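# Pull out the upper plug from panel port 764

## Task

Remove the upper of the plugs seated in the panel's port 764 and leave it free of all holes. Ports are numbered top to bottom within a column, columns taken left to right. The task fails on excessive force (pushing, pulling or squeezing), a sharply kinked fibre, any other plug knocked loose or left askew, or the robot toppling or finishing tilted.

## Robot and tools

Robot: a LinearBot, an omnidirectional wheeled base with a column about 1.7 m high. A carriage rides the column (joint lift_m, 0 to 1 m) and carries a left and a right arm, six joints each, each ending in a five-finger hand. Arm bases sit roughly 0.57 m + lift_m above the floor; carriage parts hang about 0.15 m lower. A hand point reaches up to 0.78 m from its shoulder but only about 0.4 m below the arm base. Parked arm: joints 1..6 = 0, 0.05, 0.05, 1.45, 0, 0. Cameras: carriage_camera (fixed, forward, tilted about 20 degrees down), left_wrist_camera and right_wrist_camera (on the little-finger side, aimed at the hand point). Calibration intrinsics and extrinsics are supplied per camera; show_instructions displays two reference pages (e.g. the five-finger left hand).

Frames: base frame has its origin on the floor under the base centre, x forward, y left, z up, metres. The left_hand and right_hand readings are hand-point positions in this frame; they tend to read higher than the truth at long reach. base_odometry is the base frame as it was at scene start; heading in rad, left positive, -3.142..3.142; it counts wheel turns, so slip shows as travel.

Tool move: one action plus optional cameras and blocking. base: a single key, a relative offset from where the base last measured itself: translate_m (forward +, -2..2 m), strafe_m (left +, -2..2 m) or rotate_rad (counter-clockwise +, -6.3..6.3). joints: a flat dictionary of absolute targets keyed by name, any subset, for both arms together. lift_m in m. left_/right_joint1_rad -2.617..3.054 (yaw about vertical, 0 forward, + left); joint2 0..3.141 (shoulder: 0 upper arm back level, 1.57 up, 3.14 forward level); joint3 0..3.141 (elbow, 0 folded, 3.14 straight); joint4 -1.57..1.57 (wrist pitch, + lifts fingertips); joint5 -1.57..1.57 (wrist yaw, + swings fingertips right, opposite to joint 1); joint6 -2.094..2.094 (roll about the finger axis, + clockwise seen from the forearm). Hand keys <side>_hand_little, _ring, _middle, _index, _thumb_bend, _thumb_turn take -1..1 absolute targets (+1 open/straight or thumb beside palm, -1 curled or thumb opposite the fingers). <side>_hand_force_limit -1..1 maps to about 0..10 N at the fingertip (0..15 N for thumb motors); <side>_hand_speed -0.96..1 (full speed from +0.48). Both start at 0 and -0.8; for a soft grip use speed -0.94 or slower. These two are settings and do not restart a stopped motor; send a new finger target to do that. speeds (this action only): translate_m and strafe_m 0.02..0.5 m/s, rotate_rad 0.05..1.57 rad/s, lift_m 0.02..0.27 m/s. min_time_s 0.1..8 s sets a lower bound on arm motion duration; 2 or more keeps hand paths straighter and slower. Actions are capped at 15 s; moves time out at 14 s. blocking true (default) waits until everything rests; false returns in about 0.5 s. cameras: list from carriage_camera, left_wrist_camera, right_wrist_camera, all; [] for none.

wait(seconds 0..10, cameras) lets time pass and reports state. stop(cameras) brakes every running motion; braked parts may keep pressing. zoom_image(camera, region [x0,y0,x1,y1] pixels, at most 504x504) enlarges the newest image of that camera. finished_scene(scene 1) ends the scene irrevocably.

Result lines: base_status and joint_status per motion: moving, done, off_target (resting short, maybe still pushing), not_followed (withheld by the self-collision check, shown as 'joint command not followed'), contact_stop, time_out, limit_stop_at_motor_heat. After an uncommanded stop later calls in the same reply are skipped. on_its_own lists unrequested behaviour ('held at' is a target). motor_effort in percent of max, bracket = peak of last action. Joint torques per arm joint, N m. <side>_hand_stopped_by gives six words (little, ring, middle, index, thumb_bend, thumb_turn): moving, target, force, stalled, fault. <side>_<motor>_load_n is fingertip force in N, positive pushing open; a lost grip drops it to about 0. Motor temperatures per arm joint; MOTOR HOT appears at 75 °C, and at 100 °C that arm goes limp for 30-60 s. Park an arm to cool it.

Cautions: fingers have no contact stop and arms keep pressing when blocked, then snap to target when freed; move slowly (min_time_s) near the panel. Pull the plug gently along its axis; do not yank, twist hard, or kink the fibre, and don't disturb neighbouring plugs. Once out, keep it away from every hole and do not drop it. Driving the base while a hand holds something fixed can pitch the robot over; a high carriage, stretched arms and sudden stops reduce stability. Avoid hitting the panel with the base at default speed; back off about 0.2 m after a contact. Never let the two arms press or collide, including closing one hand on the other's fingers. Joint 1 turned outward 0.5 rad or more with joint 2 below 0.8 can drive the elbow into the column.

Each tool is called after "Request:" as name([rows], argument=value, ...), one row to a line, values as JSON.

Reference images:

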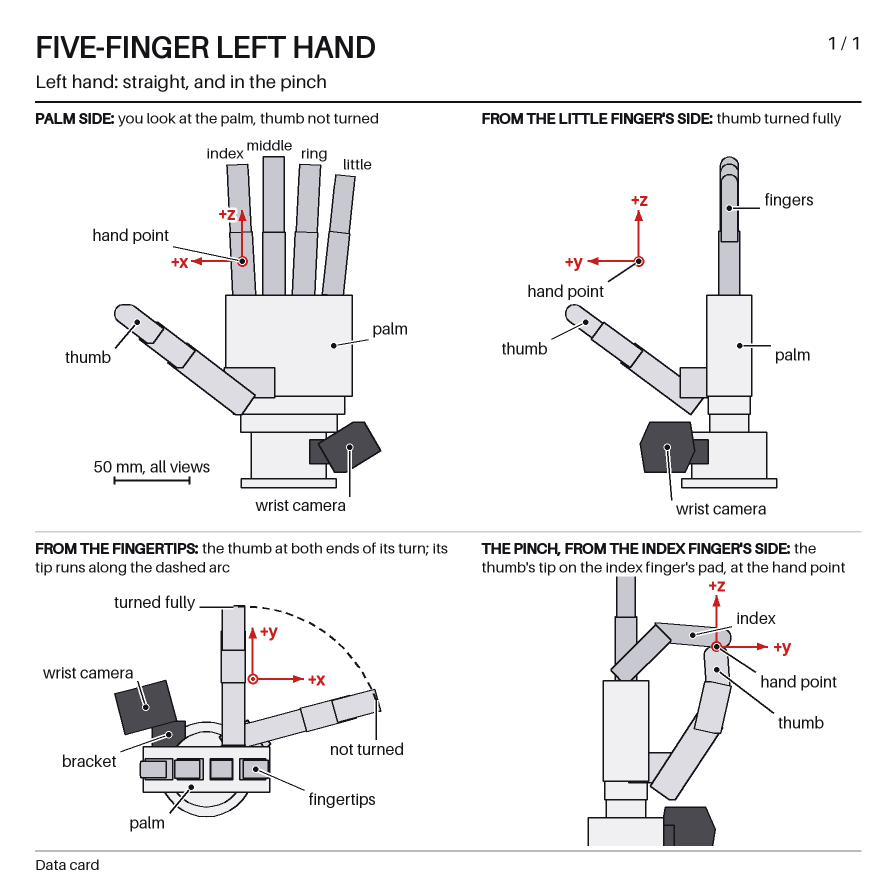

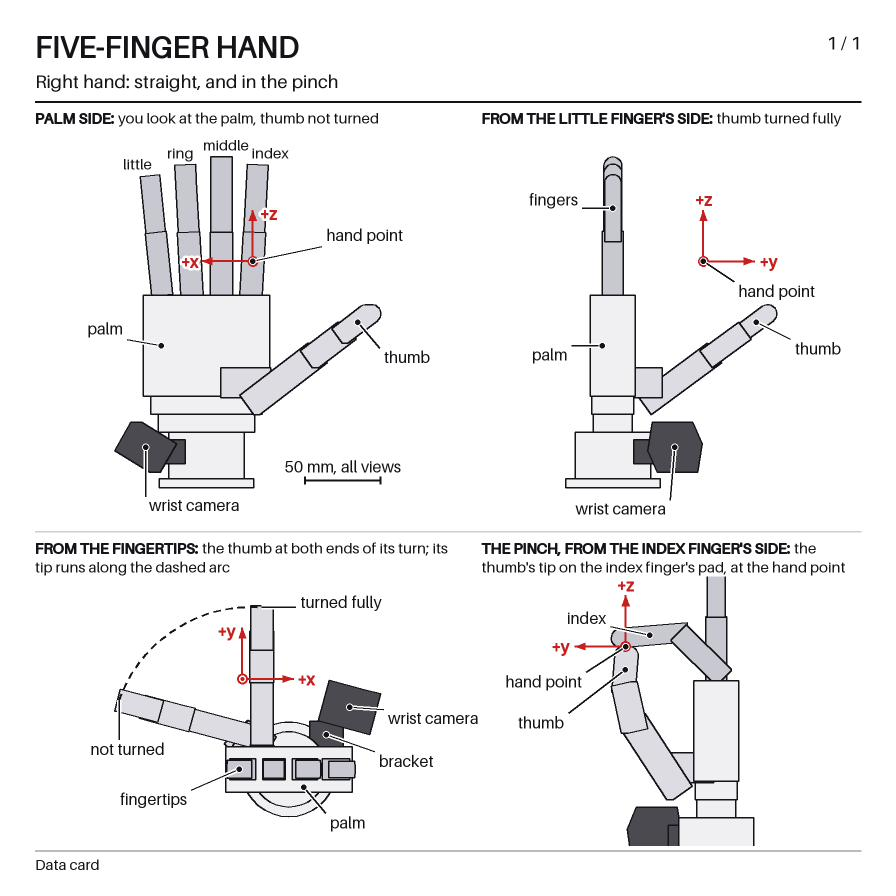

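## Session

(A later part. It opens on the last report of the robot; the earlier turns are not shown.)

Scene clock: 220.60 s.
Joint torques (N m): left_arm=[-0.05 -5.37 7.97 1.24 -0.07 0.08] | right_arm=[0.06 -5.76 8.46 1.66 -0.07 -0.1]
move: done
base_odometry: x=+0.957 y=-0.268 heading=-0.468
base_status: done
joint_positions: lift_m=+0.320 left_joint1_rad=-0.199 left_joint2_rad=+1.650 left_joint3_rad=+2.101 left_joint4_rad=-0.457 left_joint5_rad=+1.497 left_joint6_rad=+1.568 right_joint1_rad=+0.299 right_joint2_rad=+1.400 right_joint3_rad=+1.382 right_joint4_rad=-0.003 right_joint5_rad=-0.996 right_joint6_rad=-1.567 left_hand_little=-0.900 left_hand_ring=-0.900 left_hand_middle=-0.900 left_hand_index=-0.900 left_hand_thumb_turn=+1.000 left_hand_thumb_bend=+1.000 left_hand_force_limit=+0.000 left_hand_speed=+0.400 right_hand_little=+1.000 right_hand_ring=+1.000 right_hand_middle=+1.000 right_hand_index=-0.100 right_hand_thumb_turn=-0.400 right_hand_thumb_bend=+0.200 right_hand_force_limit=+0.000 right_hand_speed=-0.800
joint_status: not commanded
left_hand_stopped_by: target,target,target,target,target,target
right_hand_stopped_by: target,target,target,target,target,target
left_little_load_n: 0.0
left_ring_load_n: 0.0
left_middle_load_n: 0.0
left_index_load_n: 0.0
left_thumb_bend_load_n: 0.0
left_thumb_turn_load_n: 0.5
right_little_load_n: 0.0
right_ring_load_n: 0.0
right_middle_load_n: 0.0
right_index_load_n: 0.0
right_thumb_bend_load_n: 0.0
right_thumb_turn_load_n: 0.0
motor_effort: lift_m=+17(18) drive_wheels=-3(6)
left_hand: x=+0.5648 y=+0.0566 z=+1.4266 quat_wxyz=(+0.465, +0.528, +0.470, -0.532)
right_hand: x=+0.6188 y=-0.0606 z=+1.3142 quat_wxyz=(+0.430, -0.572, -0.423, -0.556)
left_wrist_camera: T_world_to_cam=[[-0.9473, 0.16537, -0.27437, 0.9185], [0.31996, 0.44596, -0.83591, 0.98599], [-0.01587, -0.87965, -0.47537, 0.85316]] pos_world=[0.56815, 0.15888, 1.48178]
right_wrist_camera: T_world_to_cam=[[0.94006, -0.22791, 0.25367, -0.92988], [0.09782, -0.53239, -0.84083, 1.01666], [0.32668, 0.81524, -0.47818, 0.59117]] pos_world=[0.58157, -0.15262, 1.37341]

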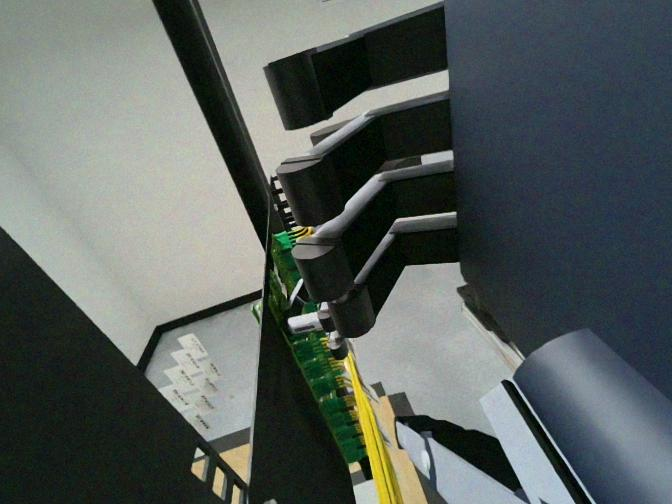

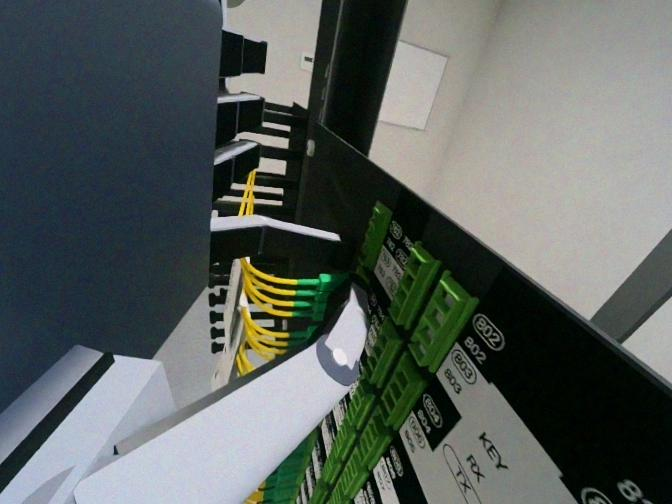

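Request:
move(base={"translate_m": 0.0015}, speeds={"translate_m": 0.02})

Request:
move(joints={"right_hand_thumb_bend": 0.0, "right_hand_speed": -0.94, "right_hand_force_limit": -0.85})

Request:
move(joints={"right_hand_index": -0.36, "right_hand_speed": -0.94, "right_hand_force_limit": -0.7}, cameras=["left_wrist_camera", "right_wrist_camera"])

Request:
zoom_image(camera="left_wrist_camera", region=[260, 280, 340, 350])

Request:
zoom_image(camera="right_wrist_camera", region=[280, 210, 380, 310])

Scene clock: 221.30 s.
Joint torques (N m): left_arm=[0.02 -5.45 8.08 1.27 -0.02 0.05] | right_arm=[0.03 -6.05 8.43 1.7 -0.09 -0.1]
move: done
base_odometry: x=+0.958 y=-0.269 heading=-0.469
base_status: done
joint_positions: lift_m=+0.320 left_joint1_rad=-0.199 left_joint2_rad=+1.651 left_joint3_rad=+2.101 left_joint4_rad=-0.457 left_joint5_rad=+1.497 left_joint6_rad=+1.568 right_joint1_rad=+0.299 right_joint2_rad=+1.402 right_joint3_rad=+1.382 right_joint4_rad=-0.003 right_joint5_rad=-0.996 right_joint6_rad=-1.567 left_hand_little=-0.900 left_hand_ring=-0.900 left_hand_middle=-0.900 left_hand_index=-0.900 left_hand_thumb_turn=+1.000 left_hand_thumb_bend=+1.000 left_hand_force_limit=+0.000 left_hand_speed=+0.400 right_hand_little=+1.000 right_hand_ring=+1.000 right_hand_middle=+1.000 right_hand_index=-0.100 right_hand_thumb_turn=-0.400 right_hand_thumb_bend=+0.200 right_hand_force_limit=+0.000 right_hand_speed=-0.800
joint_status: not commanded
left_hand_stopped_by: target,target,target,target,target,target
right_hand_stopped_by: target,target,target,target,target,target
left_little_load_n: 0.0
left_ring_load_n: 0.0
left_middle_load_n: 0.0
left_index_load_n: 0.0
left_thumb_bend_load_n: 0.0
left_thumb_turn_load_n: 0.0
right_little_load_n: 0.0
right_ring_load_n: 0.0
right_middle_load_n: 0.0
right_index_load_n: 0.0
right_thumb_bend_load_n: 0.0
right_thumb_turn_load_n: 0.0
motor_effort: lift_m=+16(18) drive_wheels=-4(6)
left_hand: x=+0.5654 y=+0.0565 z=+1.4262 quat_wxyz=(+0.465, +0.528, +0.470, -0.533)
right_hand: x=+0.6193 y=-0.0604 z=+1.3135 quat_wxyz=(+0.431, -0.572, -0.423, -0.555)
pictures: none

Scene clock: 222.73 s.
Joint torques (N m): left_arm=[-0.03 -5.37 8.1 1.28 -0.06 0.07] | right_arm=[0.17 -5.9 8.4 1.66 -0.13 -0.11]
move: off_target
base_odometry: x=+0.958 y=-0.269 heading=-0.469
base_status: not commanded
joint_positions: lift_m=+0.320 left_joint1_rad=-0.199 left_joint2_rad=+1.651 left_joint3_rad=+2.101 left_joint4_rad=-0.457 left_joint5_rad=+1.497 left_joint6_rad=+1.568 right_joint1_rad=+0.299 right_joint2_rad=+1.402 right_joint3_rad=+1.382 right_joint4_rad=-0.003 right_joint5_rad=-0.996 right_joint6_rad=-1.567 left_hand_little=-0.900 left_hand_ring=-0.900 left_hand_middle=-0.900 left_hand_index=-0.900 left_hand_thumb_turn=+1.000 left_hand_thumb_bend=+1.000 left_hand_force_limit=+0.000 left_hand_speed=+0.400 right_hand_little=+1.000 right_hand_ring=+1.000 right_hand_middle=+1.000 right_hand_index=-0.100 right_hand_thumb_turn=-0.400 right_hand_thumb_bend=+0.108 right_hand_force_limit=-0.850 right_hand_speed=-0.940
joint_status: right_hand_thumb_bend off_target (ended at +0.108, target +0.000); the others done
left_hand_stopped_by: target,target,target,target,target,target
right_hand_stopped_by: target,target,target,target,force,target
left_little_load_n: 0.0
left_ring_load_n: 0.0
left_middle_load_n: 0.0
left_index_load_n: 0.0
left_thumb_bend_load_n: 0.0
left_thumb_turn_load_n: 0.0
right_little_load_n: 0.0
right_ring_load_n: 0.0
right_middle_load_n: 0.0
right_index_load_n: 0.0
right_thumb_bend_load_n: 1.0
right_thumb_turn_load_n: 0.5
motor_effort: lift_m=+17(18) drive_wheels=-3(3)
left_hand: x=+0.5653 y=+0.0565 z=+1.4262 quat_wxyz=(+0.465, +0.528, +0.470, -0.533)
right_hand: x=+0.6193 y=-0.0605 z=+1.3135 quat_wxyz=(+0.430, -0.572, -0.423, -0.555)
pictures: none

Scene clock: 223.93 s.
Joint torques (N m): left_arm=[-0.1 -5.5 8.02 1.25 -0.03 0.06] | right_arm=[0.14 -5.94 8.39 1.66 -0.08 -0.1]
move: off_target
base_odometry: x=+0.958 y=-0.269 heading=-0.469
base_status: not commanded
joint_positions: lift_m=+0.320 left_joint1_rad=-0.199 left_joint2_rad=+1.651 left_joint3_rad=+2.101 left_joint4_rad=-0.457 left_joint5_rad=+1.497 left_joint6_rad=+1.568 right_joint1_rad=+0.299 right_joint2_rad=+1.402 right_joint3_rad=+1.381 right_joint4_rad=-0.003 right_joint5_rad=-0.996 right_joint6_rad=-1.567 left_hand_little=-0.900 left_hand_ring=-0.900 left_hand_middle=-0.900 left_hand_index=-0.900 left_hand_thumb_turn=+1.000 left_hand_thumb_bend=+1.000 left_hand_force_limit=+0.000 left_hand_speed=+0.400 right_hand_little=+1.000 right_hand_ring=+1.000 right_hand_middle=+1.000 right_hand_index=-0.110 right_hand_thumb_turn=-0.400 right_hand_thumb_bend=+0.108 right_hand_force_limit=-0.700 right_hand_speed=-0.940
joint_status: right_hand_index off_target (ended at -0.110, target -0.360); the others done
left_hand_stopped_by: target,target,target,target,target,target
right_hand_stopped_by: target,target,target,force,force,target
left_little_load_n: 0.0
left_ring_load_n: 0.0
left_middle_load_n: 0.0
left_index_load_n: 0.0
left_thumb_bend_load_n: 0.0
left_thumb_turn_load_n: 0.0
right_little_load_n: 0.0
right_ring_load_n: 0.0
right_middle_load_n: 0.0
right_index_load_n: 1.5
right_thumb_bend_load_n: 1.5
right_thumb_turn_load_n: 0.0
motor_effort: lift_m=+18(18) drive_wheels=-2(3)
left_hand: x=+0.5653 y=+0.0565 z=+1.4262 quat_wxyz=(+0.465, +0.528, +0.470, -0.533)
right_hand: x=+0.6193 y=-0.0605 z=+1.3134 quat_wxyz=(+0.430, -0.573, -0.423, -0.555)
left_wrist_camera: T_world_to_cam=[[-0.94753, 0.1654, -0.27356, 0.91779], [0.31926, 0.44608, -0.83611, 0.98622], [-0.01626, -0.87958, -0.47548, 0.85327]] pos_world=[0.56865, 0.15878, 1.48137]
right_wrist_camera: T_world_to_cam=[[0.94044, -0.22815, 0.25202, -0.92824], [0.09603, -0.53284, -0.84075, 1.01692], [0.3261, 0.81488, -0.4792, 0.59224]] pos_world=[0.58217, -0.15252, 1.3727]

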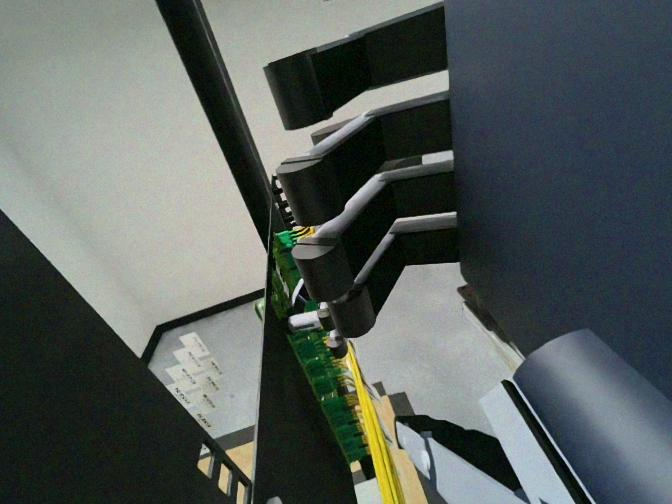

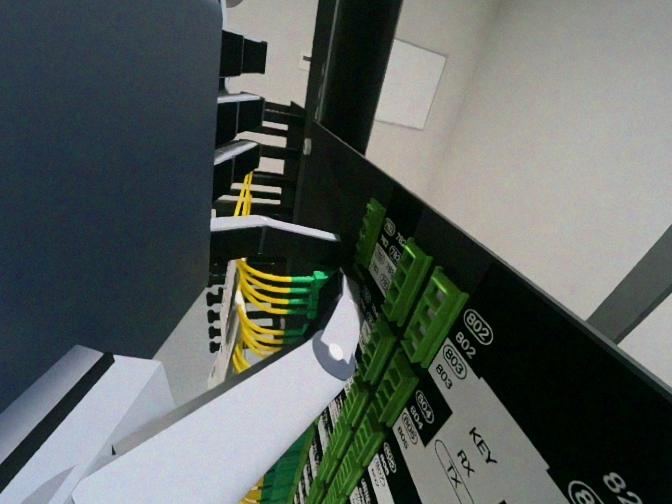

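Scaled by 6.300 from the camera's image (finer frame: 960x720).

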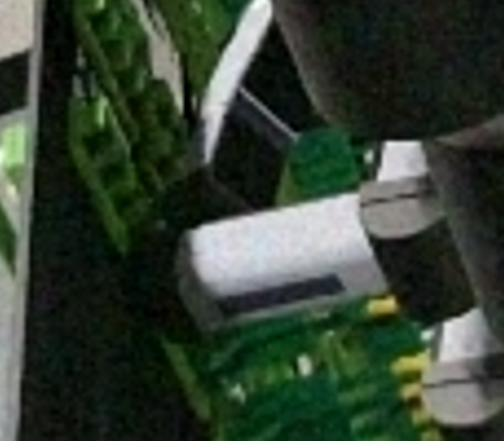

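Scaled by 5.040 from the camera's image (finer frame: 960x720).

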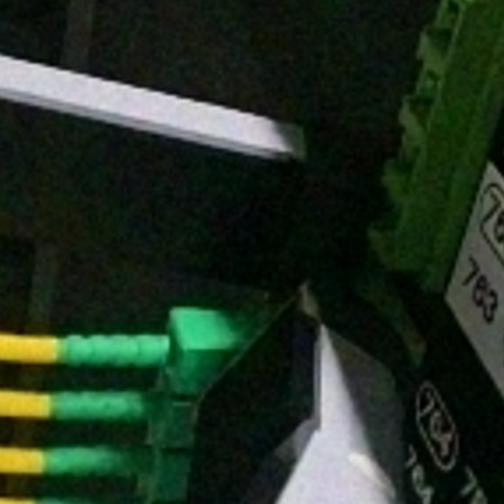

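Request:
move(joints={"right_hand_index": -0.08, "right_hand_thumb_bend": 0.13, "right_hand_speed": -0.85})

Request:
move(base={"translate_m": -0.002}, speeds={"translate_m": 0.02})

Request:
move(joints={"right_hand_thumb_bend": 0.0, "right_hand_speed": -0.94, "right_hand_force_limit": -0.85})

Request:
move(joints={"right_hand_index": -0.36, "right_hand_speed": -0.94, "right_hand_force_limit": -0.7}, cameras=["left_wrist_camera", "right_wrist_camera"])

Request:
zoom_image(camera="right_wrist_camera", region=[280, 210, 380, 310])

Scene clock: 224.80 s.
Joint torques (N m): left_arm=[0.01 -5.48 8.08 1.28 -0.05 0.08] | right_arm=[0.16 -5.97 8.39 1.67 -0.09 -0.1]
move: done
base_odometry: x=+0.958 y=-0.269 heading=-0.469
base_status: not commanded
joint_positions: lift_m=+0.320 left_joint1_rad=-0.199 left_joint2_rad=+1.651 left_joint3_rad=+2.101 left_joint4_rad=-0.457 left_joint5_rad=+1.497 left_joint6_rad=+1.568 right_joint1_rad=+0.299 right_joint2_rad=+1.402 right_joint3_rad=+1.381 right_joint4_rad=-0.003 right_joint5_rad=-0.996 right_joint6_rad=-1.567 left_hand_little=-0.900 left_hand_ring=-0.900 left_hand_middle=-0.900 left_hand_index=-0.900 left_hand_thumb_turn=+1.000 left_hand_thumb_bend=+1.000 left_hand_force_limit=+0.000 left_hand_speed=+0.400 right_hand_little=+1.000 right_hand_ring=+1.000 right_hand_middle=+1.000 right_hand_index=-0.080 right_hand_thumb_turn=-0.400 right_hand_thumb_bend=+0.130 right_hand_force_limit=-0.700 right_hand_speed=-0.850
joint_status: all done
left_hand_stopped_by: target,target,target,target,target,target
right_hand_stopped_by: target,target,target,target,target,target
left_little_load_n: 0.0
left_ring_load_n: 0.0
left_middle_load_n: -0.5
left_index_load_n: 0.0
left_thumb_bend_load_n: 0.0
left_thumb_turn_load_n: 0.0
right_little_load_n: 0.0
right_ring_load_n: 0.0
right_middle_load_n: 0.0
right_index_load_n: 0.0
right_thumb_bend_load_n: 0.0
right_thumb_turn_load_n: 0.5
motor_effort: lift_m=+17(18) drive_wheels=-3(3)
left_hand: x=+0.5653 y=+0.0565 z=+1.4262 quat_wxyz=(+0.465, +0.528, +0.470, -0.533)
right_hand: x=+0.6193 y=-0.0605 z=+1.3134 quat_wxyz=(+0.430, -0.573, -0.423, -0.555)
pictures: none

Scene clock: 225.57 s.
Joint torques (N m): left_arm=[-0.01 -5.42 7.95 1.26 -0.03 0.08] | right_arm=[0.18 -6.06 8.4 1.67 -0.08 -0.1]
move: done
base_odometry: x=+0.957 y=-0.268 heading=-0.469
base_status: done
joint_positions: lift_m=+0.320 left_joint1_rad=-0.199 left_joint2_rad=+1.651 left_joint3_rad=+2.102 left_joint4_rad=-0.457 left_joint5_rad=+1.499 left_joint6_rad=+1.568 right_joint1_rad=+0.299 right_joint2_rad=+1.402 right_joint3_rad=+1.382 right_joint4_rad=-0.003 right_joint5_rad=-0.996 right_joint6_rad=-1.567 left_hand_little=-0.900 left_hand_ring=-0.900 left_hand_middle=-0.900 left_hand_index=-0.900 left_hand_thumb_turn=+1.000 left_hand_thumb_bend=+1.000 left_hand_force_limit=+0.000 left_hand_speed=+0.400 right_hand_little=+1.000 right_hand_ring=+1.000 right_hand_middle=+1.000 right_hand_index=-0.080 right_hand_thumb_turn=-0.400 right_hand_thumb_bend=+0.130 right_hand_force_limit=-0.700 right_hand_speed=-0.850
joint_status: not commanded
left_hand_stopped_by: target,target,target,target,target,target
right_hand_stopped_by: target,target,target,target,target,target
left_little_load_n: 0.0
left_ring_load_n: 0.0
left_middle_load_n: 0.0
left_index_load_n: 0.0
left_thumb_bend_load_n: 0.5
left_thumb_turn_load_n: 0.0
right_little_load_n: 0.0
right_ring_load_n: 0.0
right_middle_load_n: 0.0
right_index_load_n: 0.0
right_thumb_bend_load_n: 0.0
right_thumb_turn_load_n: 0.0
motor_effort: lift_m=+18(18) drive_wheels=+1(8)
left_hand: x=+0.5649 y=+0.0565 z=+1.4266 quat_wxyz=(+0.465, +0.529, +0.470, -0.533)
right_hand: x=+0.6194 y=-0.0605 z=+1.3133 quat_wxyz=(+0.431, -0.573, -0.422, -0.555)
pictures: none

Scene clock: 226.33 s.
Joint torques (N m): left_arm=[-0.03 -5.44 7.83 1.26 -0.05 0.05] | right_arm=[0.14 -6.04 8.5 1.67 -0.1 -0.11]
move: off_target
base_odometry: x=+0.957 y=-0.268 heading=-0.469
base_status: not commanded
joint_positions: lift_m=+0.320 left_joint1_rad=-0.199 left_joint2_rad=+1.651 left_joint3_rad=+2.102 left_joint4_rad=-0.457 left_joint5_rad=+1.498 left_joint6_rad=+1.568 right_joint1_rad=+0.299 right_joint2_rad=+1.402 right_joint3_rad=+1.382 right_joint4_rad=-0.003 right_joint5_rad=-0.996 right_joint6_rad=-1.567 left_hand_little=-0.900 left_hand_ring=-0.900 left_hand_middle=-0.900 left_hand_index=-0.900 left_hand_thumb_turn=+1.000 left_hand_thumb_bend=+1.000 left_hand_force_limit=+0.000 left_hand_speed=+0.400 right_hand_little=+1.000 right_hand_ring=+1.000 right_hand_middle=+1.000 right_hand_index=-0.080 right_hand_thumb_turn=-0.400 right_hand_thumb_bend=+0.110 right_hand_force_limit=-0.850 right_hand_speed=-0.940
joint_status: right_hand_thumb_bend off_target (ended at +0.110, target +0.000); the others done
left_hand_stopped_by: target,target,target,target,target,target
right_hand_stopped_by: target,target,target,target,force,target
left_little_load_n: 0.0
left_ring_load_n: 0.0
left_middle_load_n: 0.0
left_index_load_n: 0.0
left_thumb_bend_load_n: 0.0
left_thumb_turn_load_n: 0.0
right_little_load_n: 0.0
right_ring_load_n: 0.0
right_middle_load_n: 0.0
right_index_load_n: 0.0
right_thumb_bend_load_n: 0.5
right_thumb_turn_load_n: 0.5
motor_effort: lift_m=+16(18) drive_wheels=-2(2)
left_hand: x=+0.5651 y=+0.0565 z=+1.4266 quat_wxyz=(+0.465, +0.529, +0.470, -0.532)
right_hand: x=+0.6194 y=-0.0605 z=+1.3133 quat_wxyz=(+0.431, -0.573, -0.422, -0.555)
pictures: none

Scene clock: 227.63 s.
Joint torques (N m): left_arm=[-0.06 -5.55 7.88 1.28 -0.05 0.07] | right_arm=[0.14 -5.98 8.39 1.67 -0.09 -0.11]
move: off_target
base_odometry: x=+0.957 y=-0.268 heading=-0.469
base_status: not commanded
joint_positions: lift_m=+0.320 left_joint1_rad=-0.199 left_joint2_rad=+1.651 left_joint3_rad=+2.102 left_joint4_rad=-0.457 left_joint5_rad=+1.498 left_joint6_rad=+1.568 right_joint1_rad=+0.299 right_joint2_rad=+1.402 right_joint3_rad=+1.381 right_joint4_rad=-0.003 right_joint5_rad=-0.996 right_joint6_rad=-1.567 left_hand_little=-0.900 left_hand_ring=-0.900 left_hand_middle=-0.900 left_hand_index=-0.900 left_hand_thumb_turn=+1.000 left_hand_thumb_bend=+1.000 left_hand_force_limit=+0.000 left_hand_speed=+0.400 right_hand_little=+1.000 right_hand_ring=+1.000 right_hand_middle=+1.000 right_hand_index=-0.135 right_hand_thumb_turn=-0.400 right_hand_thumb_bend=+0.110 right_hand_force_limit=-0.700 right_hand_speed=-0.940
joint_status: right_hand_index off_target (ended at -0.135, target -0.360); the others done
left_hand_stopped_by: target,target,target,target,target,target
right_hand_stopped_by: target,target,target,force,force,target
left_little_load_n: 0.0
left_ring_load_n: 0.0
left_middle_load_n: 0.0
left_index_load_n: 0.0
left_thumb_bend_load_n: 0.0
left_thumb_turn_load_n: 0.0
right_little_load_n: 0.0
right_ring_load_n: 0.0
right_middle_load_n: 0.0
right_index_load_n: 3.0
right_thumb_bend_load_n: 0.5
right_thumb_turn_load_n: 0.0
motor_effort: lift_m=+18(18) drive_wheels=-1(2)
left_hand: x=+0.5651 y=+0.0565 z=+1.4266 quat_wxyz=(+0.465, +0.529, +0.470, -0.532)
right_hand: x=+0.6194 y=-0.0605 z=+1.3131 quat_wxyz=(+0.431, -0.573, -0.422, -0.555)
left_wrist_camera: T_world_to_cam=[[-0.94715, 0.16573, -0.27465, 0.91905], [0.32037, 0.44583, -0.83582, 0.98555], [-0.01608, -0.87964, -0.47537, 0.85328]] pos_world=[0.56845, 0.15887, 1.48178]
right_wrist_camera: T_world_to_cam=[[0.94064, -0.22804, 0.25138, -0.92749], [0.09545, -0.53302, -0.8407, 1.01705], [0.32571, 0.81479, -0.47961, 0.59281]] pos_world=[0.58227, -0.15242, 1.3725]

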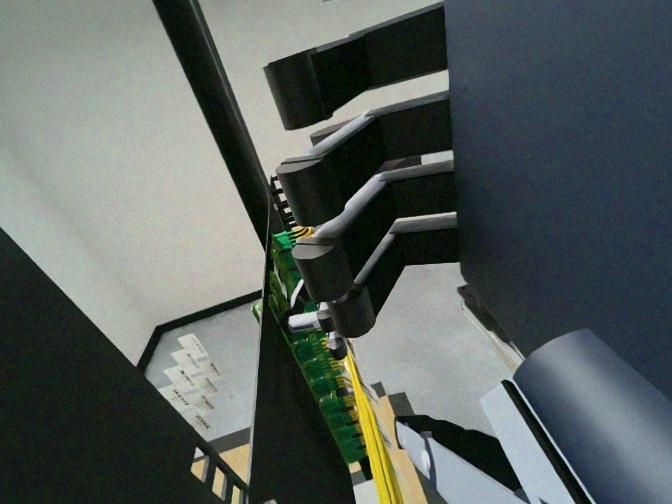

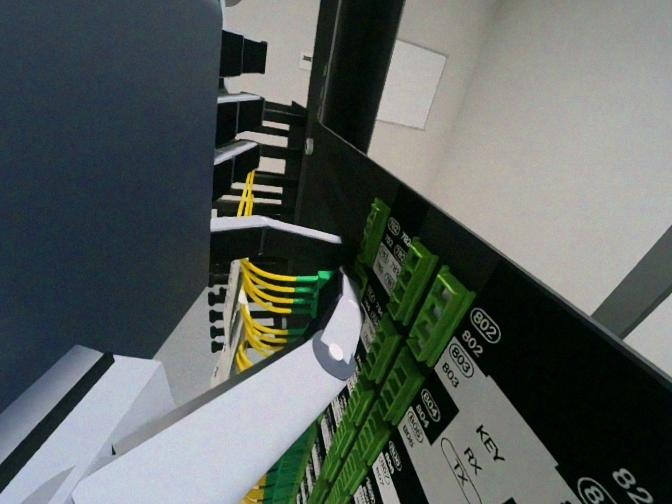

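Scaled by 5.040 from the camera's image (finer frame: 960x720).

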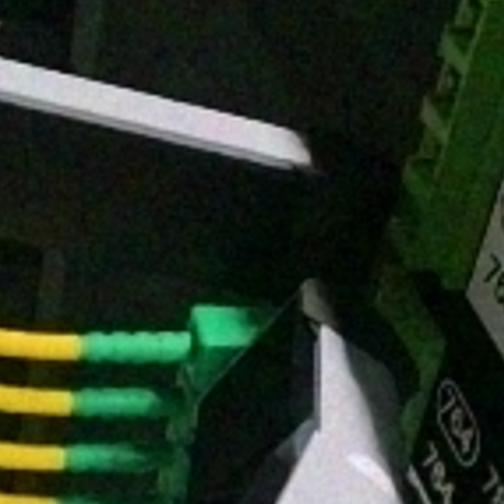

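Request:
move(joints={"right_hand_index": 0.1, "right_hand_thumb_bend": 0.22, "right_hand_speed": -0.6})

Request:
move(joints={"lift_m": 0.345}, speeds={"lift_m": 0.05})

Request:
move(base={"translate_m": -0.2}, speeds={"translate_m": 0.15}, cameras=["all"])

Request:
zoom_image(camera="right_wrist_camera", region=[260, 180, 520, 400])

Request:
zoom_image(camera="left_wrist_camera", region=[180, 200, 400, 400])

Scene clock: 231.60 s.
Joint torques (N m): left_arm=[-0.06 -5.63 7.9 1.29 -0.05 0.06] | right_arm=[0.13 -6.11 8.35 1.65 -0.08 -0.1]
move: done
base_odometry: x=+0.957 y=-0.268 heading=-0.469
base_status: not commanded
joint_positions: lift_m=+0.320 left_joint1_rad=-0.199 left_joint2_rad=+1.651 left_joint3_rad=+2.102 left_joint4_rad=-0.457 left_joint5_rad=+1.498 left_joint6_rad=+1.568 right_joint1_rad=+0.299 right_joint2_rad=+1.402 right_joint3_rad=+1.381 right_joint4_rad=-0.003 right_joint5_rad=-0.996 right_joint6_rad=-1.567 left_hand_little=-0.900 left_hand_ring=-0.900 left_hand_middle=-0.900 left_hand_index=-0.900 left_hand_thumb_turn=+1.000 left_hand_thumb_bend=+1.000 left_hand_force_limit=+0.000 left_hand_speed=+0.400 right_hand_little=+1.000 right_hand_ring=+1.000 right_hand_middle=+1.000 right_hand_index=+0.100 right_hand_thumb_turn=-0.400 right_hand_thumb_bend=+0.220 right_hand_force_limit=-0.700 right_hand_speed=-0.600
joint_status: all done
left_hand_stopped_by: target,target,target,target,target,target
right_hand_stopped_by: target,target,target,target,target,target
left_little_load_n: 0.0
left_ring_load_n: 0.0
left_middle_load_n: 0.0
left_index_load_n: 0.0
left_thumb_bend_load_n: 0.0
left_thumb_turn_load_n: 0.0
right_little_load_n: 0.0
right_ring_load_n: 0.0
right_middle_load_n: 0.0
right_index_load_n: 0.0
right_thumb_bend_load_n: 0.0
right_thumb_turn_load_n: 0.0
motor_effort: lift_m=+17(18) drive_wheels=-1(2)
left_hand: x=+0.5651 y=+0.0565 z=+1.4266 quat_wxyz=(+0.465, +0.529, +0.470, -0.532)
right_hand: x=+0.6194 y=-0.0605 z=+1.3131 quat_wxyz=(+0.431, -0.573, -0.422, -0.555)
pictures: none

Scene clock: 232.47 s.
Joint torques (N m): left_arm=[-0.03 -5.56 7.83 1.29 -0.04 0.07] | right_arm=[0.24 -6 8.44 1.68 -0.1 -0.1]
move: done
base_odometry: x=+0.957 y=-0.268 heading=-0.469
base_status: not commanded
joint_positions: lift_m=+0.345 left_joint1_rad=-0.199 left_joint2_rad=+1.651 left_joint3_rad=+2.102 left_joint4_rad=-0.456 left_joint5_rad=+1.498 left_joint6_rad=+1.568 right_joint1_rad=+0.299 right_joint2_rad=+1.402 right_joint3_rad=+1.382 right_joint4_rad=-0.003 right_joint5_rad=-0.996 right_joint6_rad=-1.567 left_hand_little=-0.900 left_hand_ring=-0.900 left_hand_middle=-0.900 left_hand_index=-0.900 left_hand_thumb_turn=+1.000 left_hand_thumb_bend=+1.000 left_hand_force_limit=+0.000 left_hand_speed=+0.400 right_hand_little=+1.000 right_hand_ring=+1.000 right_hand_middle=+1.000 right_hand_index=+0.100 right_hand_thumb_turn=-0.400 right_hand_thumb_bend=+0.220 right_hand_force_limit=-0.700 right_hand_speed=-0.600
joint_status: all done
left_hand_stopped_by: target,target,target,target,target,target
right_hand_stopped_by: target,target,target,target,target,target
left_little_load_n: 0.0
left_ring_load_n: 0.5
left_middle_load_n: 0.0
left_index_load_n: 0.0
left_thumb_bend_load_n: 0.0
left_thumb_turn_load_n: 0.0
right_little_load_n: 0.0
right_ring_load_n: -0.5
right_middle_load_n: 0.0
right_index_load_n: 0.0
right_thumb_bend_load_n: 0.0
right_thumb_turn_load_n: 0.0
motor_effort: lift_m=+20(25) drive_wheels=-1(2)
left_hand: x=+0.5651 y=+0.0565 z=+1.4517 quat_wxyz=(+0.465, +0.529, +0.470, -0.532)
right_hand: x=+0.6194 y=-0.0605 z=+1.3384 quat_wxyz=(+0.430, -0.573, -0.423, -0.555)
pictures: none

Scene clock: 234.70 s.
Joint torques (N m): left_arm=[-0.09 -5.55 7.94 1.26 -0.03 0.08] | right_arm=[0.13 -6.08 8.44 1.65 -0.1 -0.1]
move: done
base_odometry: x=+0.778 y=-0.178 heading=-0.469
base_status: done
joint_positions: lift_m=+0.345 left_joint1_rad=-0.199 left_joint2_rad=+1.651 left_joint3_rad=+2.102 left_joint4_rad=-0.456 left_joint5_rad=+1.499 left_joint6_rad=+1.568 right_joint1_rad=+0.299 right_joint2_rad=+1.403 right_joint3_rad=+1.382 right_joint4_rad=-0.003 right_joint5_rad=-0.996 right_joint6_rad=-1.567 left_hand_little=-0.900 left_hand_ring=-0.900 left_hand_middle=-0.900 left_hand_index=-0.900 left_hand_thumb_turn=+1.000 left_hand_thumb_bend=+1.000 left_hand_force_limit=+0.000 left_hand_speed=+0.400 right_hand_little=+1.000 right_hand_ring=+1.000 right_hand_middle=+1.000 right_hand_index=+0.100 right_hand_thumb_turn=-0.400 right_hand_thumb_bend=+0.220 right_hand_force_limit=-0.700 right_hand_speed=-0.600
joint_status: not commanded
left_hand_stopped_by: target,target,target,target,target,target
right_hand_stopped_by: target,target,target,target,target,target
left_little_load_n: 0.0
left_ring_load_n: 0.0
left_middle_load_n: 0.0
left_index_load_n: 0.0
left_thumb_bend_load_n: 0.0
left_thumb_turn_load_n: 0.0
right_little_load_n: 0.0
right_ring_load_n: 0.0
right_middle_load_n: 0.0
right_index_load_n: 0.0
right_thumb_bend_load_n: 0.0
right_thumb_turn_load_n: 0.5
motor_effort: lift_m=+21(23) drive_wheels=-1(7)
left_hand: x=+0.5649 y=+0.0565 z=+1.4517 quat_wxyz=(+0.465, +0.529, +0.470, -0.533)
right_hand: x=+0.6196 y=-0.0604 z=+1.3380 quat_wxyz=(+0.431, -0.573, -0.422, -0.555)
pictures: carriage_camera, left_wrist_camera, right_wrist_camera
carriage_camera: T_world_to_cam=[[0.04533, -0.99871, 0.02275, -0.03744], [-0.33689, -0.03672, -0.94083, 1.32788], [0.94045, 0.03499, -0.33812, 0.3303]] pos_world=[0.13841, -0.00019, 1.36184]
left_wrist_camera: T_world_to_cam=[[-0.94685, 0.16679, -0.27505, 0.92613], [0.32123, 0.44538, -0.83573, 1.00607], [-0.01689, -0.87967, -0.47529, 0.86547]] pos_world=[0.56835, 0.15877, 1.50688]
right_wrist_camera: T_world_to_cam=[[0.94064, -0.22804, 0.25138, -0.93396], [0.09545, -0.53302, -0.8407, 1.03804], [0.32571, 0.81479, -0.47961, 0.60473]] pos_world=[0.58247, -0.15242, 1.3975]

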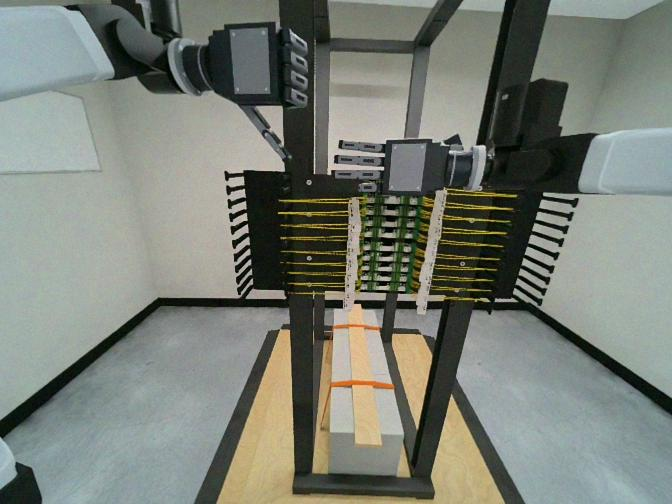

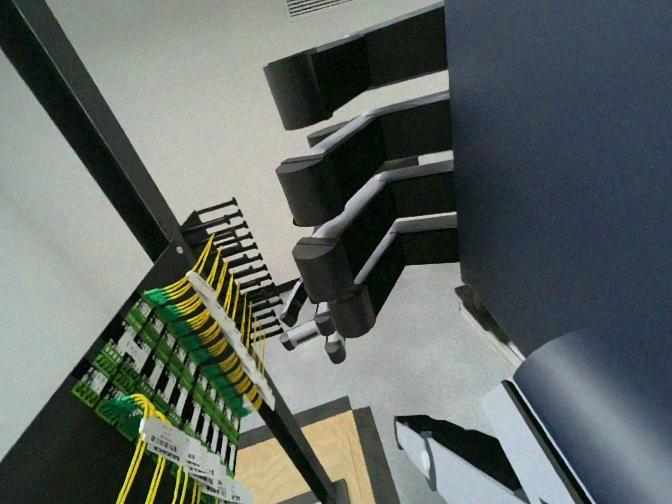

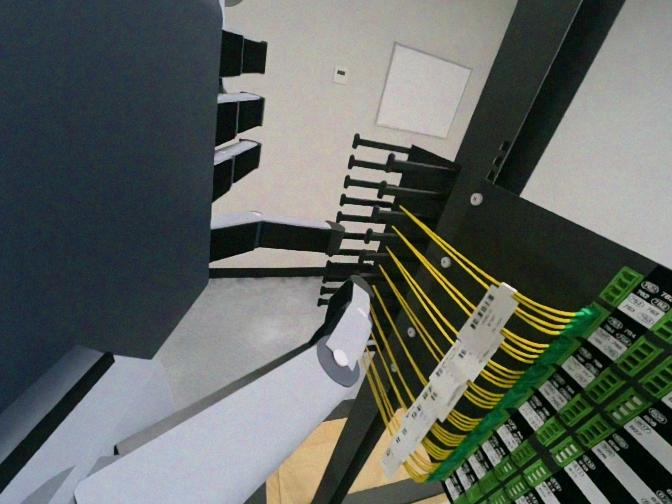

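Scaled by 1.938 from the camera's image (finer frame: 960x720).

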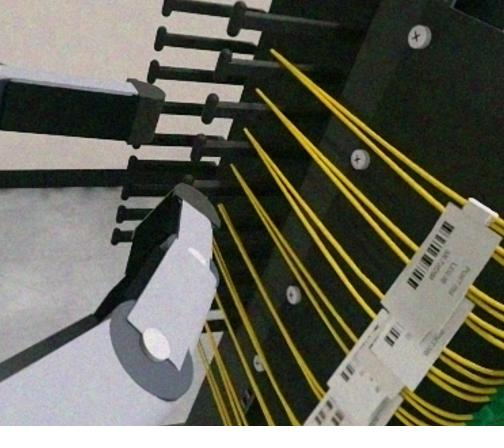

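Scaled by 2.291 from the camera's image (finer frame: 960x720).

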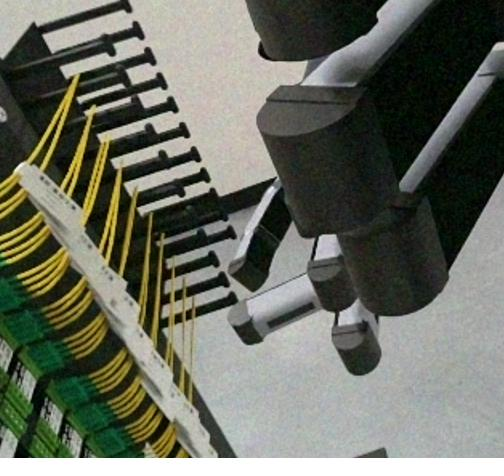

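Request:
move(cameras=["all"])

Scene clock: 235.23 s.
Joint torques (N m): left_arm=[-0.08 -5.5 7.98 1.27 -0.07 0.05] | right_arm=[0.14 -6.12 8.31 1.67 -0.09 -0.1]
Motor temperatures (°C): left_arm=[24 30 36 34 24 23] | right_arm=[24 32 43 37 26 26]
base_odometry: x=+0.778 y=-0.178 heading=-0.469
base_status: done
joint_positions: lift_m=+0.345 left_joint1_rad=-0.199 left_joint2_rad=+1.651 left_joint3_rad=+2.102 left_joint4_rad=-0.456 left_joint5_rad=+1.499 left_joint6_rad=+1.568 right_joint1_rad=+0.299 right_joint2_rad=+1.403 right_joint3_rad=+1.382 right_joint4_rad=-0.003 right_joint5_rad=-0.996 right_joint6_rad=-1.567 left_hand_little=-0.900 left_hand_ring=-0.900 left_hand_middle=-0.900 left_hand_index=-0.900 left_hand_thumb_turn=+1.000 left_hand_thumb_bend=+1.000 left_hand_force_limit=+0.000 left_hand_speed=+0.400 right_hand_little=+1.000 right_hand_ring=+1.000 right_hand_middle=+1.000 right_hand_index=+0.100 right_hand_thumb_turn=-0.400 right_hand_thumb_bend=+0.220 right_hand_force_limit=-0.700 right_hand_speed=-0.600
joint_status: not commanded
left_hand_stopped_by: target,target,target,target,target,target
right_hand_stopped_by: target,target,target,target,target,target
left_little_load_n: 0.0
left_ring_load_n: 0.0
left_middle_load_n: 0.0
left_index_load_n: 0.0
left_thumb_bend_load_n: 0.0
left_thumb_turn_load_n: 0.0
right_little_load_n: 0.0
right_ring_load_n: 0.0
right_middle_load_n: 0.0
right_index_load_n: 0.0
right_thumb_bend_load_n: 0.0
right_thumb_turn_load_n: 0.5
motor_effort: lift_m=+20(23) drive_wheels=+0(7)
left_hand: x=+0.5649 y=+0.0565 z=+1.4517 quat_wxyz=(+0.465, +0.529, +0.470, -0.533) (m; base frame)
right_hand: x=+0.6196 y=-0.0604 z=+1.3380 quat_wxyz=(+0.431, -0.573, -0.422, -0.555) (m; base frame)
pictures: carriage_camera, left_wrist_camera, right_wrist_camera
camera_calibration:
carriage_camera: T_world_to_cam=[[0.04533, -0.99871, 0.02275, -0.03744], [-0.33689, -0.03672, -0.94083, 1.32788], [0.94045, 0.03499, -0.33812, 0.3303]] pos_world=[0.13841, -0.00019, 1.36184]
left_wrist_camera: T_world_to_cam=[[-0.94692, 0.16645, -0.27502, 0.92618], [0.32104, 0.4455, -0.83574, 1.00617], [-0.01659, -0.87967, -0.47529, 0.8653]] pos_world=[0.56835, 0.15877, 1.50688]
right_wrist_camera: T_world_to_cam=[[0.94064, -0.22804, 0.25138, -0.93396], [0.09545, -0.53302, -0.8407, 1.03804], [0.32571, 0.81479, -0.47961, 0.60473]] pos_world=[0.58247, -0.15242, 1.3975]

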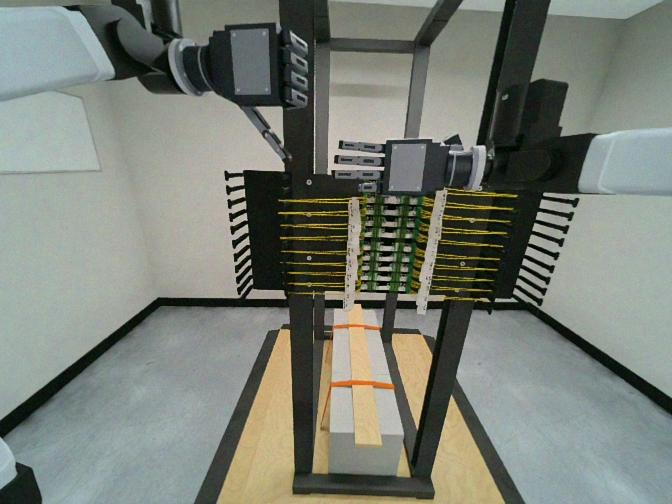

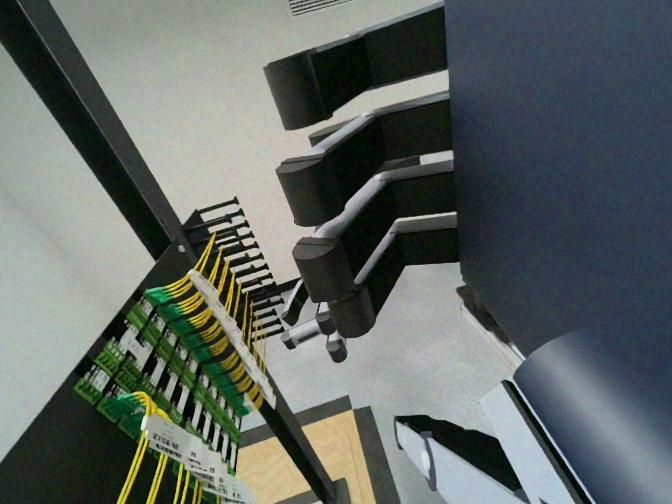

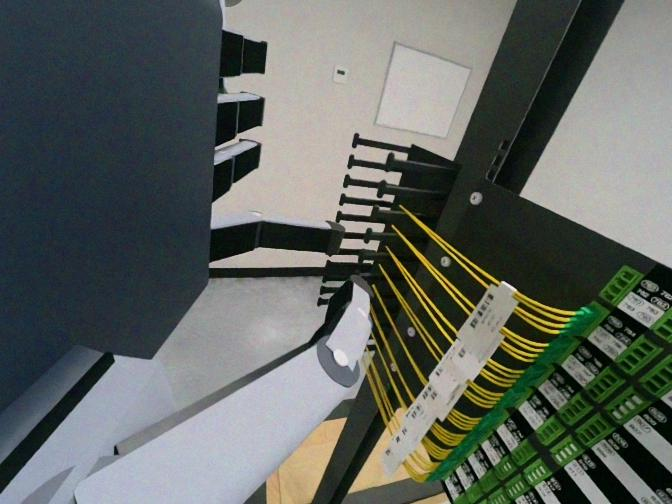

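Request:
move(base={"translate_m": -0.12}, joints={"right_joint1_rad": -0.2, "right_joint5_rad": 0.0, "right_joint6_rad": 0.0, "right_hand_index": 0.9, "right_hand_thumb_bend": 0.9}, speeds={"translate_m": 0.15}, min_time_s=2.5, cameras=[])

Request:
move(base={"strafe_m": -0.5}, joints={"right_joint1_rad": 0.0, "right_joint2_rad": 0.05, "right_joint3_rad": 0.05, "right_joint4_rad": 1.45, "left_joint1_rad": 0.15, "left_joint5_rad": 0.0, "left_joint6_rad": 0.0, "left_hand_little": 1, "left_hand_ring": 1, "left_hand_middle": 1, "left_hand_index": 1}, speeds={"strafe_m": 0.15}, min_time_s=3, cameras=["carriage_camera"])

Scene clock: 240.33 s.
Joint torques (N m): left_arm=[-0.02 -5.56 7.98 1.26 -0.06 0.04] | right_arm=[-0.87 -6.43 8.72 2.04 0.13 0.04]
move: done
base_odometry: x=+0.671 y=-0.124 heading=-0.469
base_status: done
joint_positions: lift_m=+0.345 left_joint1_rad=-0.199 left_joint2_rad=+1.651 left_joint3_rad=+2.102 left_joint4_rad=-0.456 left_joint5_rad=+1.499 left_joint6_rad=+1.568 right_joint1_rad=-0.190 right_joint2_rad=+1.403 right_joint3_rad=+1.382 right_joint4_rad=-0.003 right_joint5_rad=-0.011 right_joint6_rad=-0.009 left_hand_little=-0.900 left_hand_ring=-0.900 left_hand_middle=-0.900 left_hand_index=-0.900 left_hand_thumb_turn=+1.000 left_hand_thumb_bend=+1.000 left_hand_force_limit=+0.000 left_hand_speed=+0.400 right_hand_little=+1.000 right_hand_ring=+1.000 right_hand_middle=+1.000 right_hand_index=+0.900 right_hand_thumb_turn=-0.400 right_hand_thumb_bend=+0.900 right_hand_force_limit=-0.700 right_hand_speed=-0.600
joint_status: all done
left_hand_stopped_by: target,target,target,target,target,target
right_hand_stopped_by: target,target,target,target,target,target
left_little_load_n: 0.0
left_ring_load_n: 0.0
left_middle_load_n: 0.0
left_index_load_n: 0.0
left_thumb_bend_load_n: 0.0
left_thumb_turn_load_n: 0.0
right_little_load_n: 0.0
right_ring_load_n: 0.0
right_middle_load_n: 0.0
right_index_load_n: 0.0
right_thumb_bend_load_n: 0.0
right_thumb_turn_load_n: 0.0
motor_effort: lift_m=+20(23) drive_wheels=+0(7)
left_hand: x=+0.5649 y=+0.0565 z=+1.4517 quat_wxyz=(+0.465, +0.529, +0.470, -0.533)
right_hand: x=+0.7125 y=-0.3786 z=+1.3077 quat_wxyz=(+0.445, -0.461, +0.547, -0.538)

Scene clock: 244.67 s.
Joint torques (N m): left_arm=[0.69 -6.24 8.76 2.04 -0.2 -0.1] | right_arm=[0.92 2.15 4.77 0.13 0.04 0.03]
move: done
base_odometry: x=+0.445 y=-0.570 heading=-0.469
base_status: done
joint_positions: lift_m=+0.345 left_joint1_rad=+0.143 left_joint2_rad=+1.651 left_joint3_rad=+2.102 left_joint4_rad=-0.456 left_joint5_rad=+0.007 left_joint6_rad=+0.010 right_joint1_rad=-0.009 right_joint2_rad=+0.057 right_joint3_rad=+0.057 right_joint4_rad=+1.435 right_joint5_rad=-0.005 right_joint6_rad=-0.008 left_hand_little=+1.000 left_hand_ring=+1.000 left_hand_middle=+1.000 left_hand_index=+1.000 left_hand_thumb_turn=+1.000 left_hand_thumb_bend=+1.000 left_hand_force_limit=+0.000 left_hand_speed=+0.400 right_hand_little=+1.000 right_hand_ring=+1.000 right_hand_middle=+1.000 right_hand_index=+0.900 right_hand_thumb_turn=-0.400 right_hand_thumb_bend=+0.900 right_hand_force_limit=-0.700 right_hand_speed=-0.600
joint_status: all done
left_hand_stopped_by: target,target,target,target,target,target
right_hand_stopped_by: target,target,target,target,target,target
left_little_load_n: 0.0
left_ring_load_n: 0.0
left_middle_load_n: 0.0
left_index_load_n: -0.5
left_thumb_bend_load_n: 0.0
left_thumb_turn_load_n: 0.0
right_little_load_n: 0.0
right_ring_load_n: 0.0
right_middle_load_n: 0.0
right_index_load_n: 0.0
right_thumb_bend_load_n: 0.0
right_thumb_turn_load_n: 0.0
motor_effort: lift_m=+19(24) drive_wheels=+1(6)
left_hand: x=+0.7293 y=+0.3583 z=+1.4215 quat_wxyz=(+0.534, -0.532, +0.469, -0.461)
right_hand: x=+0.3247 y=-0.2875 z=+1.3921 quat_wxyz=(+0.700, -0.050, +0.046, -0.711)
carriage_camera: T_world_to_cam=[[0.04533, -0.99871, 0.02275, -0.03744], [-0.33689, -0.03672, -0.94083, 1.32788], [0.94045, 0.03499, -0.33812, 0.3303]] pos_world=[0.13841, -0.00019, 1.36184]

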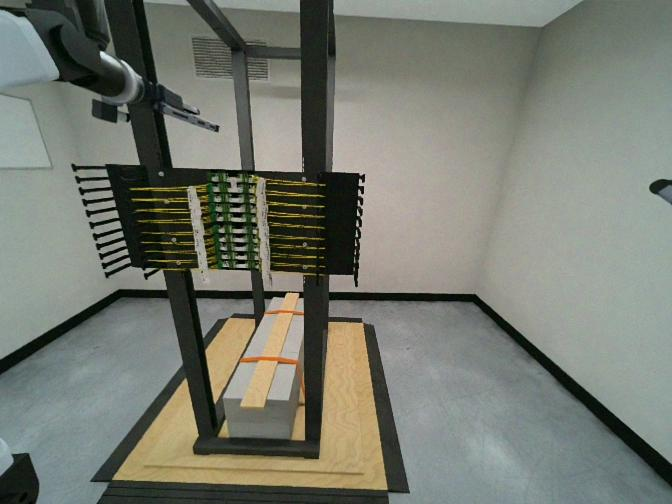

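Request:
move(base={"strafe_m": -0.05}, joints={"left_joint1_rad": -0.05, "left_joint2_rad": 1.75, "left_joint3_rad": 2.1, "left_joint4_rad": -0.35, "left_joint5_rad": -1.45, "left_joint6_rad": -0.3, "lift_m": 0.25, "left_hand_index": 0.3, "left_hand_thumb_turn": -0.5, "left_hand_thumb_bend": 0.4, "left_hand_force_limit": -0.7}, speeds={"strafe_m": 0.1, "lift_m": 0.1}, min_time_s=2.5, cameras=["carriage_camera", "left_wrist_camera"])

Scene clock: 249.63 s.
Joint torques (N m): left_arm=[-0.57 -5.07 6.22 1.43 -0.23 -0.13] | right_arm=[0.88 2.56 5.09 0.09 0.05 0.01]
move: done
base_odometry: x=+0.422 y=-0.615 heading=-0.469
base_status: done
joint_positions: lift_m=+0.250 left_joint1_rad=-0.042 left_joint2_rad=+1.734 left_joint3_rad=+2.102 left_joint4_rad=-0.369 left_joint5_rad=-1.440 left_joint6_rad=-0.289 right_joint1_rad=-0.008 right_joint2_rad=+0.054 right_joint3_rad=+0.053 right_joint4_rad=+1.440 right_joint5_rad=-0.005 right_joint6_rad=-0.007 left_hand_little=+1.000 left_hand_ring=+1.000 left_hand_middle=+1.000 left_hand_index=+0.300 left_hand_thumb_turn=-0.500 left_hand_thumb_bend=+0.400 left_hand_force_limit=-0.700 left_hand_speed=+0.400 right_hand_little=+1.000 right_hand_ring=+1.000 right_hand_middle=+1.000 right_hand_index=+0.900 right_hand_thumb_turn=-0.400 right_hand_thumb_bend=+0.900 right_hand_force_limit=-0.700 right_hand_speed=-0.600
joint_status: all done
left_hand_stopped_by: target,target,target,target,target,target
right_hand_stopped_by: target,target,target,target,target,target
left_little_load_n: 0.0
left_ring_load_n: -0.5
left_middle_load_n: 0.0
left_index_load_n: 0.0
left_thumb_bend_load_n: 0.0
left_thumb_turn_load_n: 0.0
right_little_load_n: 0.0
right_ring_load_n: 0.0
right_middle_load_n: 0.0
right_index_load_n: -0.5
right_thumb_bend_load_n: 0.0
right_thumb_turn_load_n: 0.0
motor_effort: lift_m=+20(20) drive_wheels=-1(7)
left_hand: x=+0.6495 y=+0.4868 z=+1.3208 quat_wxyz=(+0.688, -0.706, -0.041, -0.161)
right_hand: x=+0.3237 y=-0.2875 z=+1.2968 quat_wxyz=(+0.700, -0.048, +0.045, -0.711)
carriage_camera: T_world_to_cam=[[0.04533, -0.99871, 0.02275, -0.03529], [-0.33689, -0.03672, -0.94083, 1.23897], [0.94045, 0.03499, -0.33812, 0.29835]] pos_world=[0.13841, -0.00019, 1.26734]
left_wrist_camera: T_world_to_cam=[[-0.00833, -0.04425, 0.99899, -1.29111], [0.78009, -0.62531, -0.02119, -0.17479], [0.62562, 0.77912, 0.03973, -0.72182]] pos_world=[0.57718, 0.39596, 1.31477]

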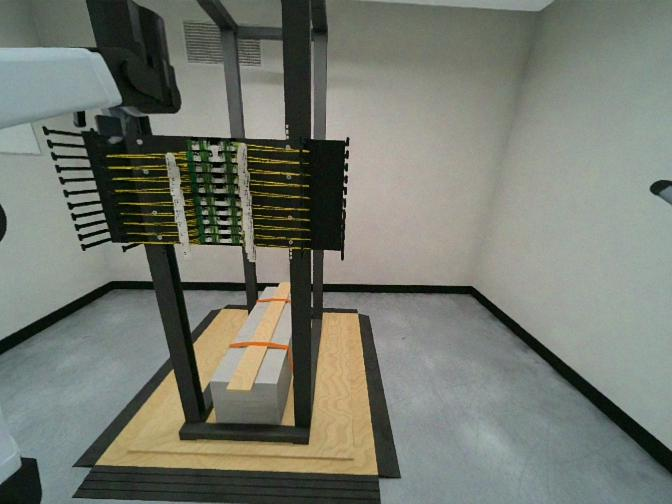

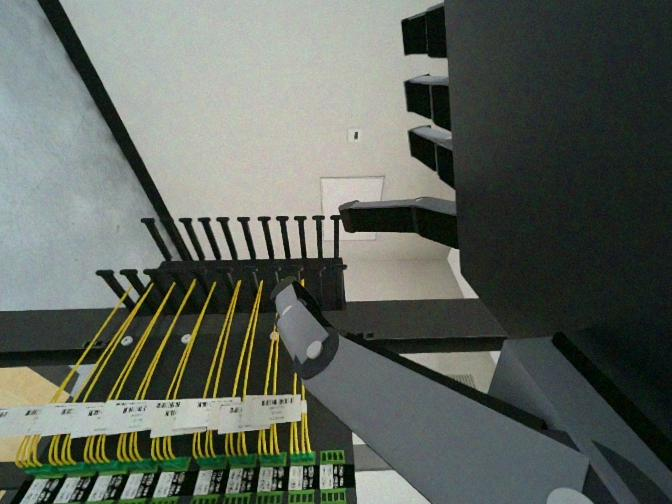

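Request:
zoom_image(camera="left_wrist_camera", region=[220, 380, 380, 500])

Scaled by 3.150 from the camera's image (finer frame: 960x720).

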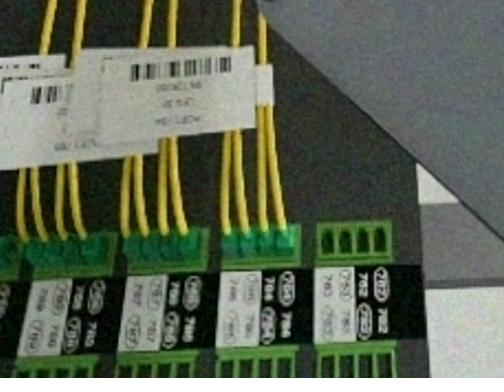

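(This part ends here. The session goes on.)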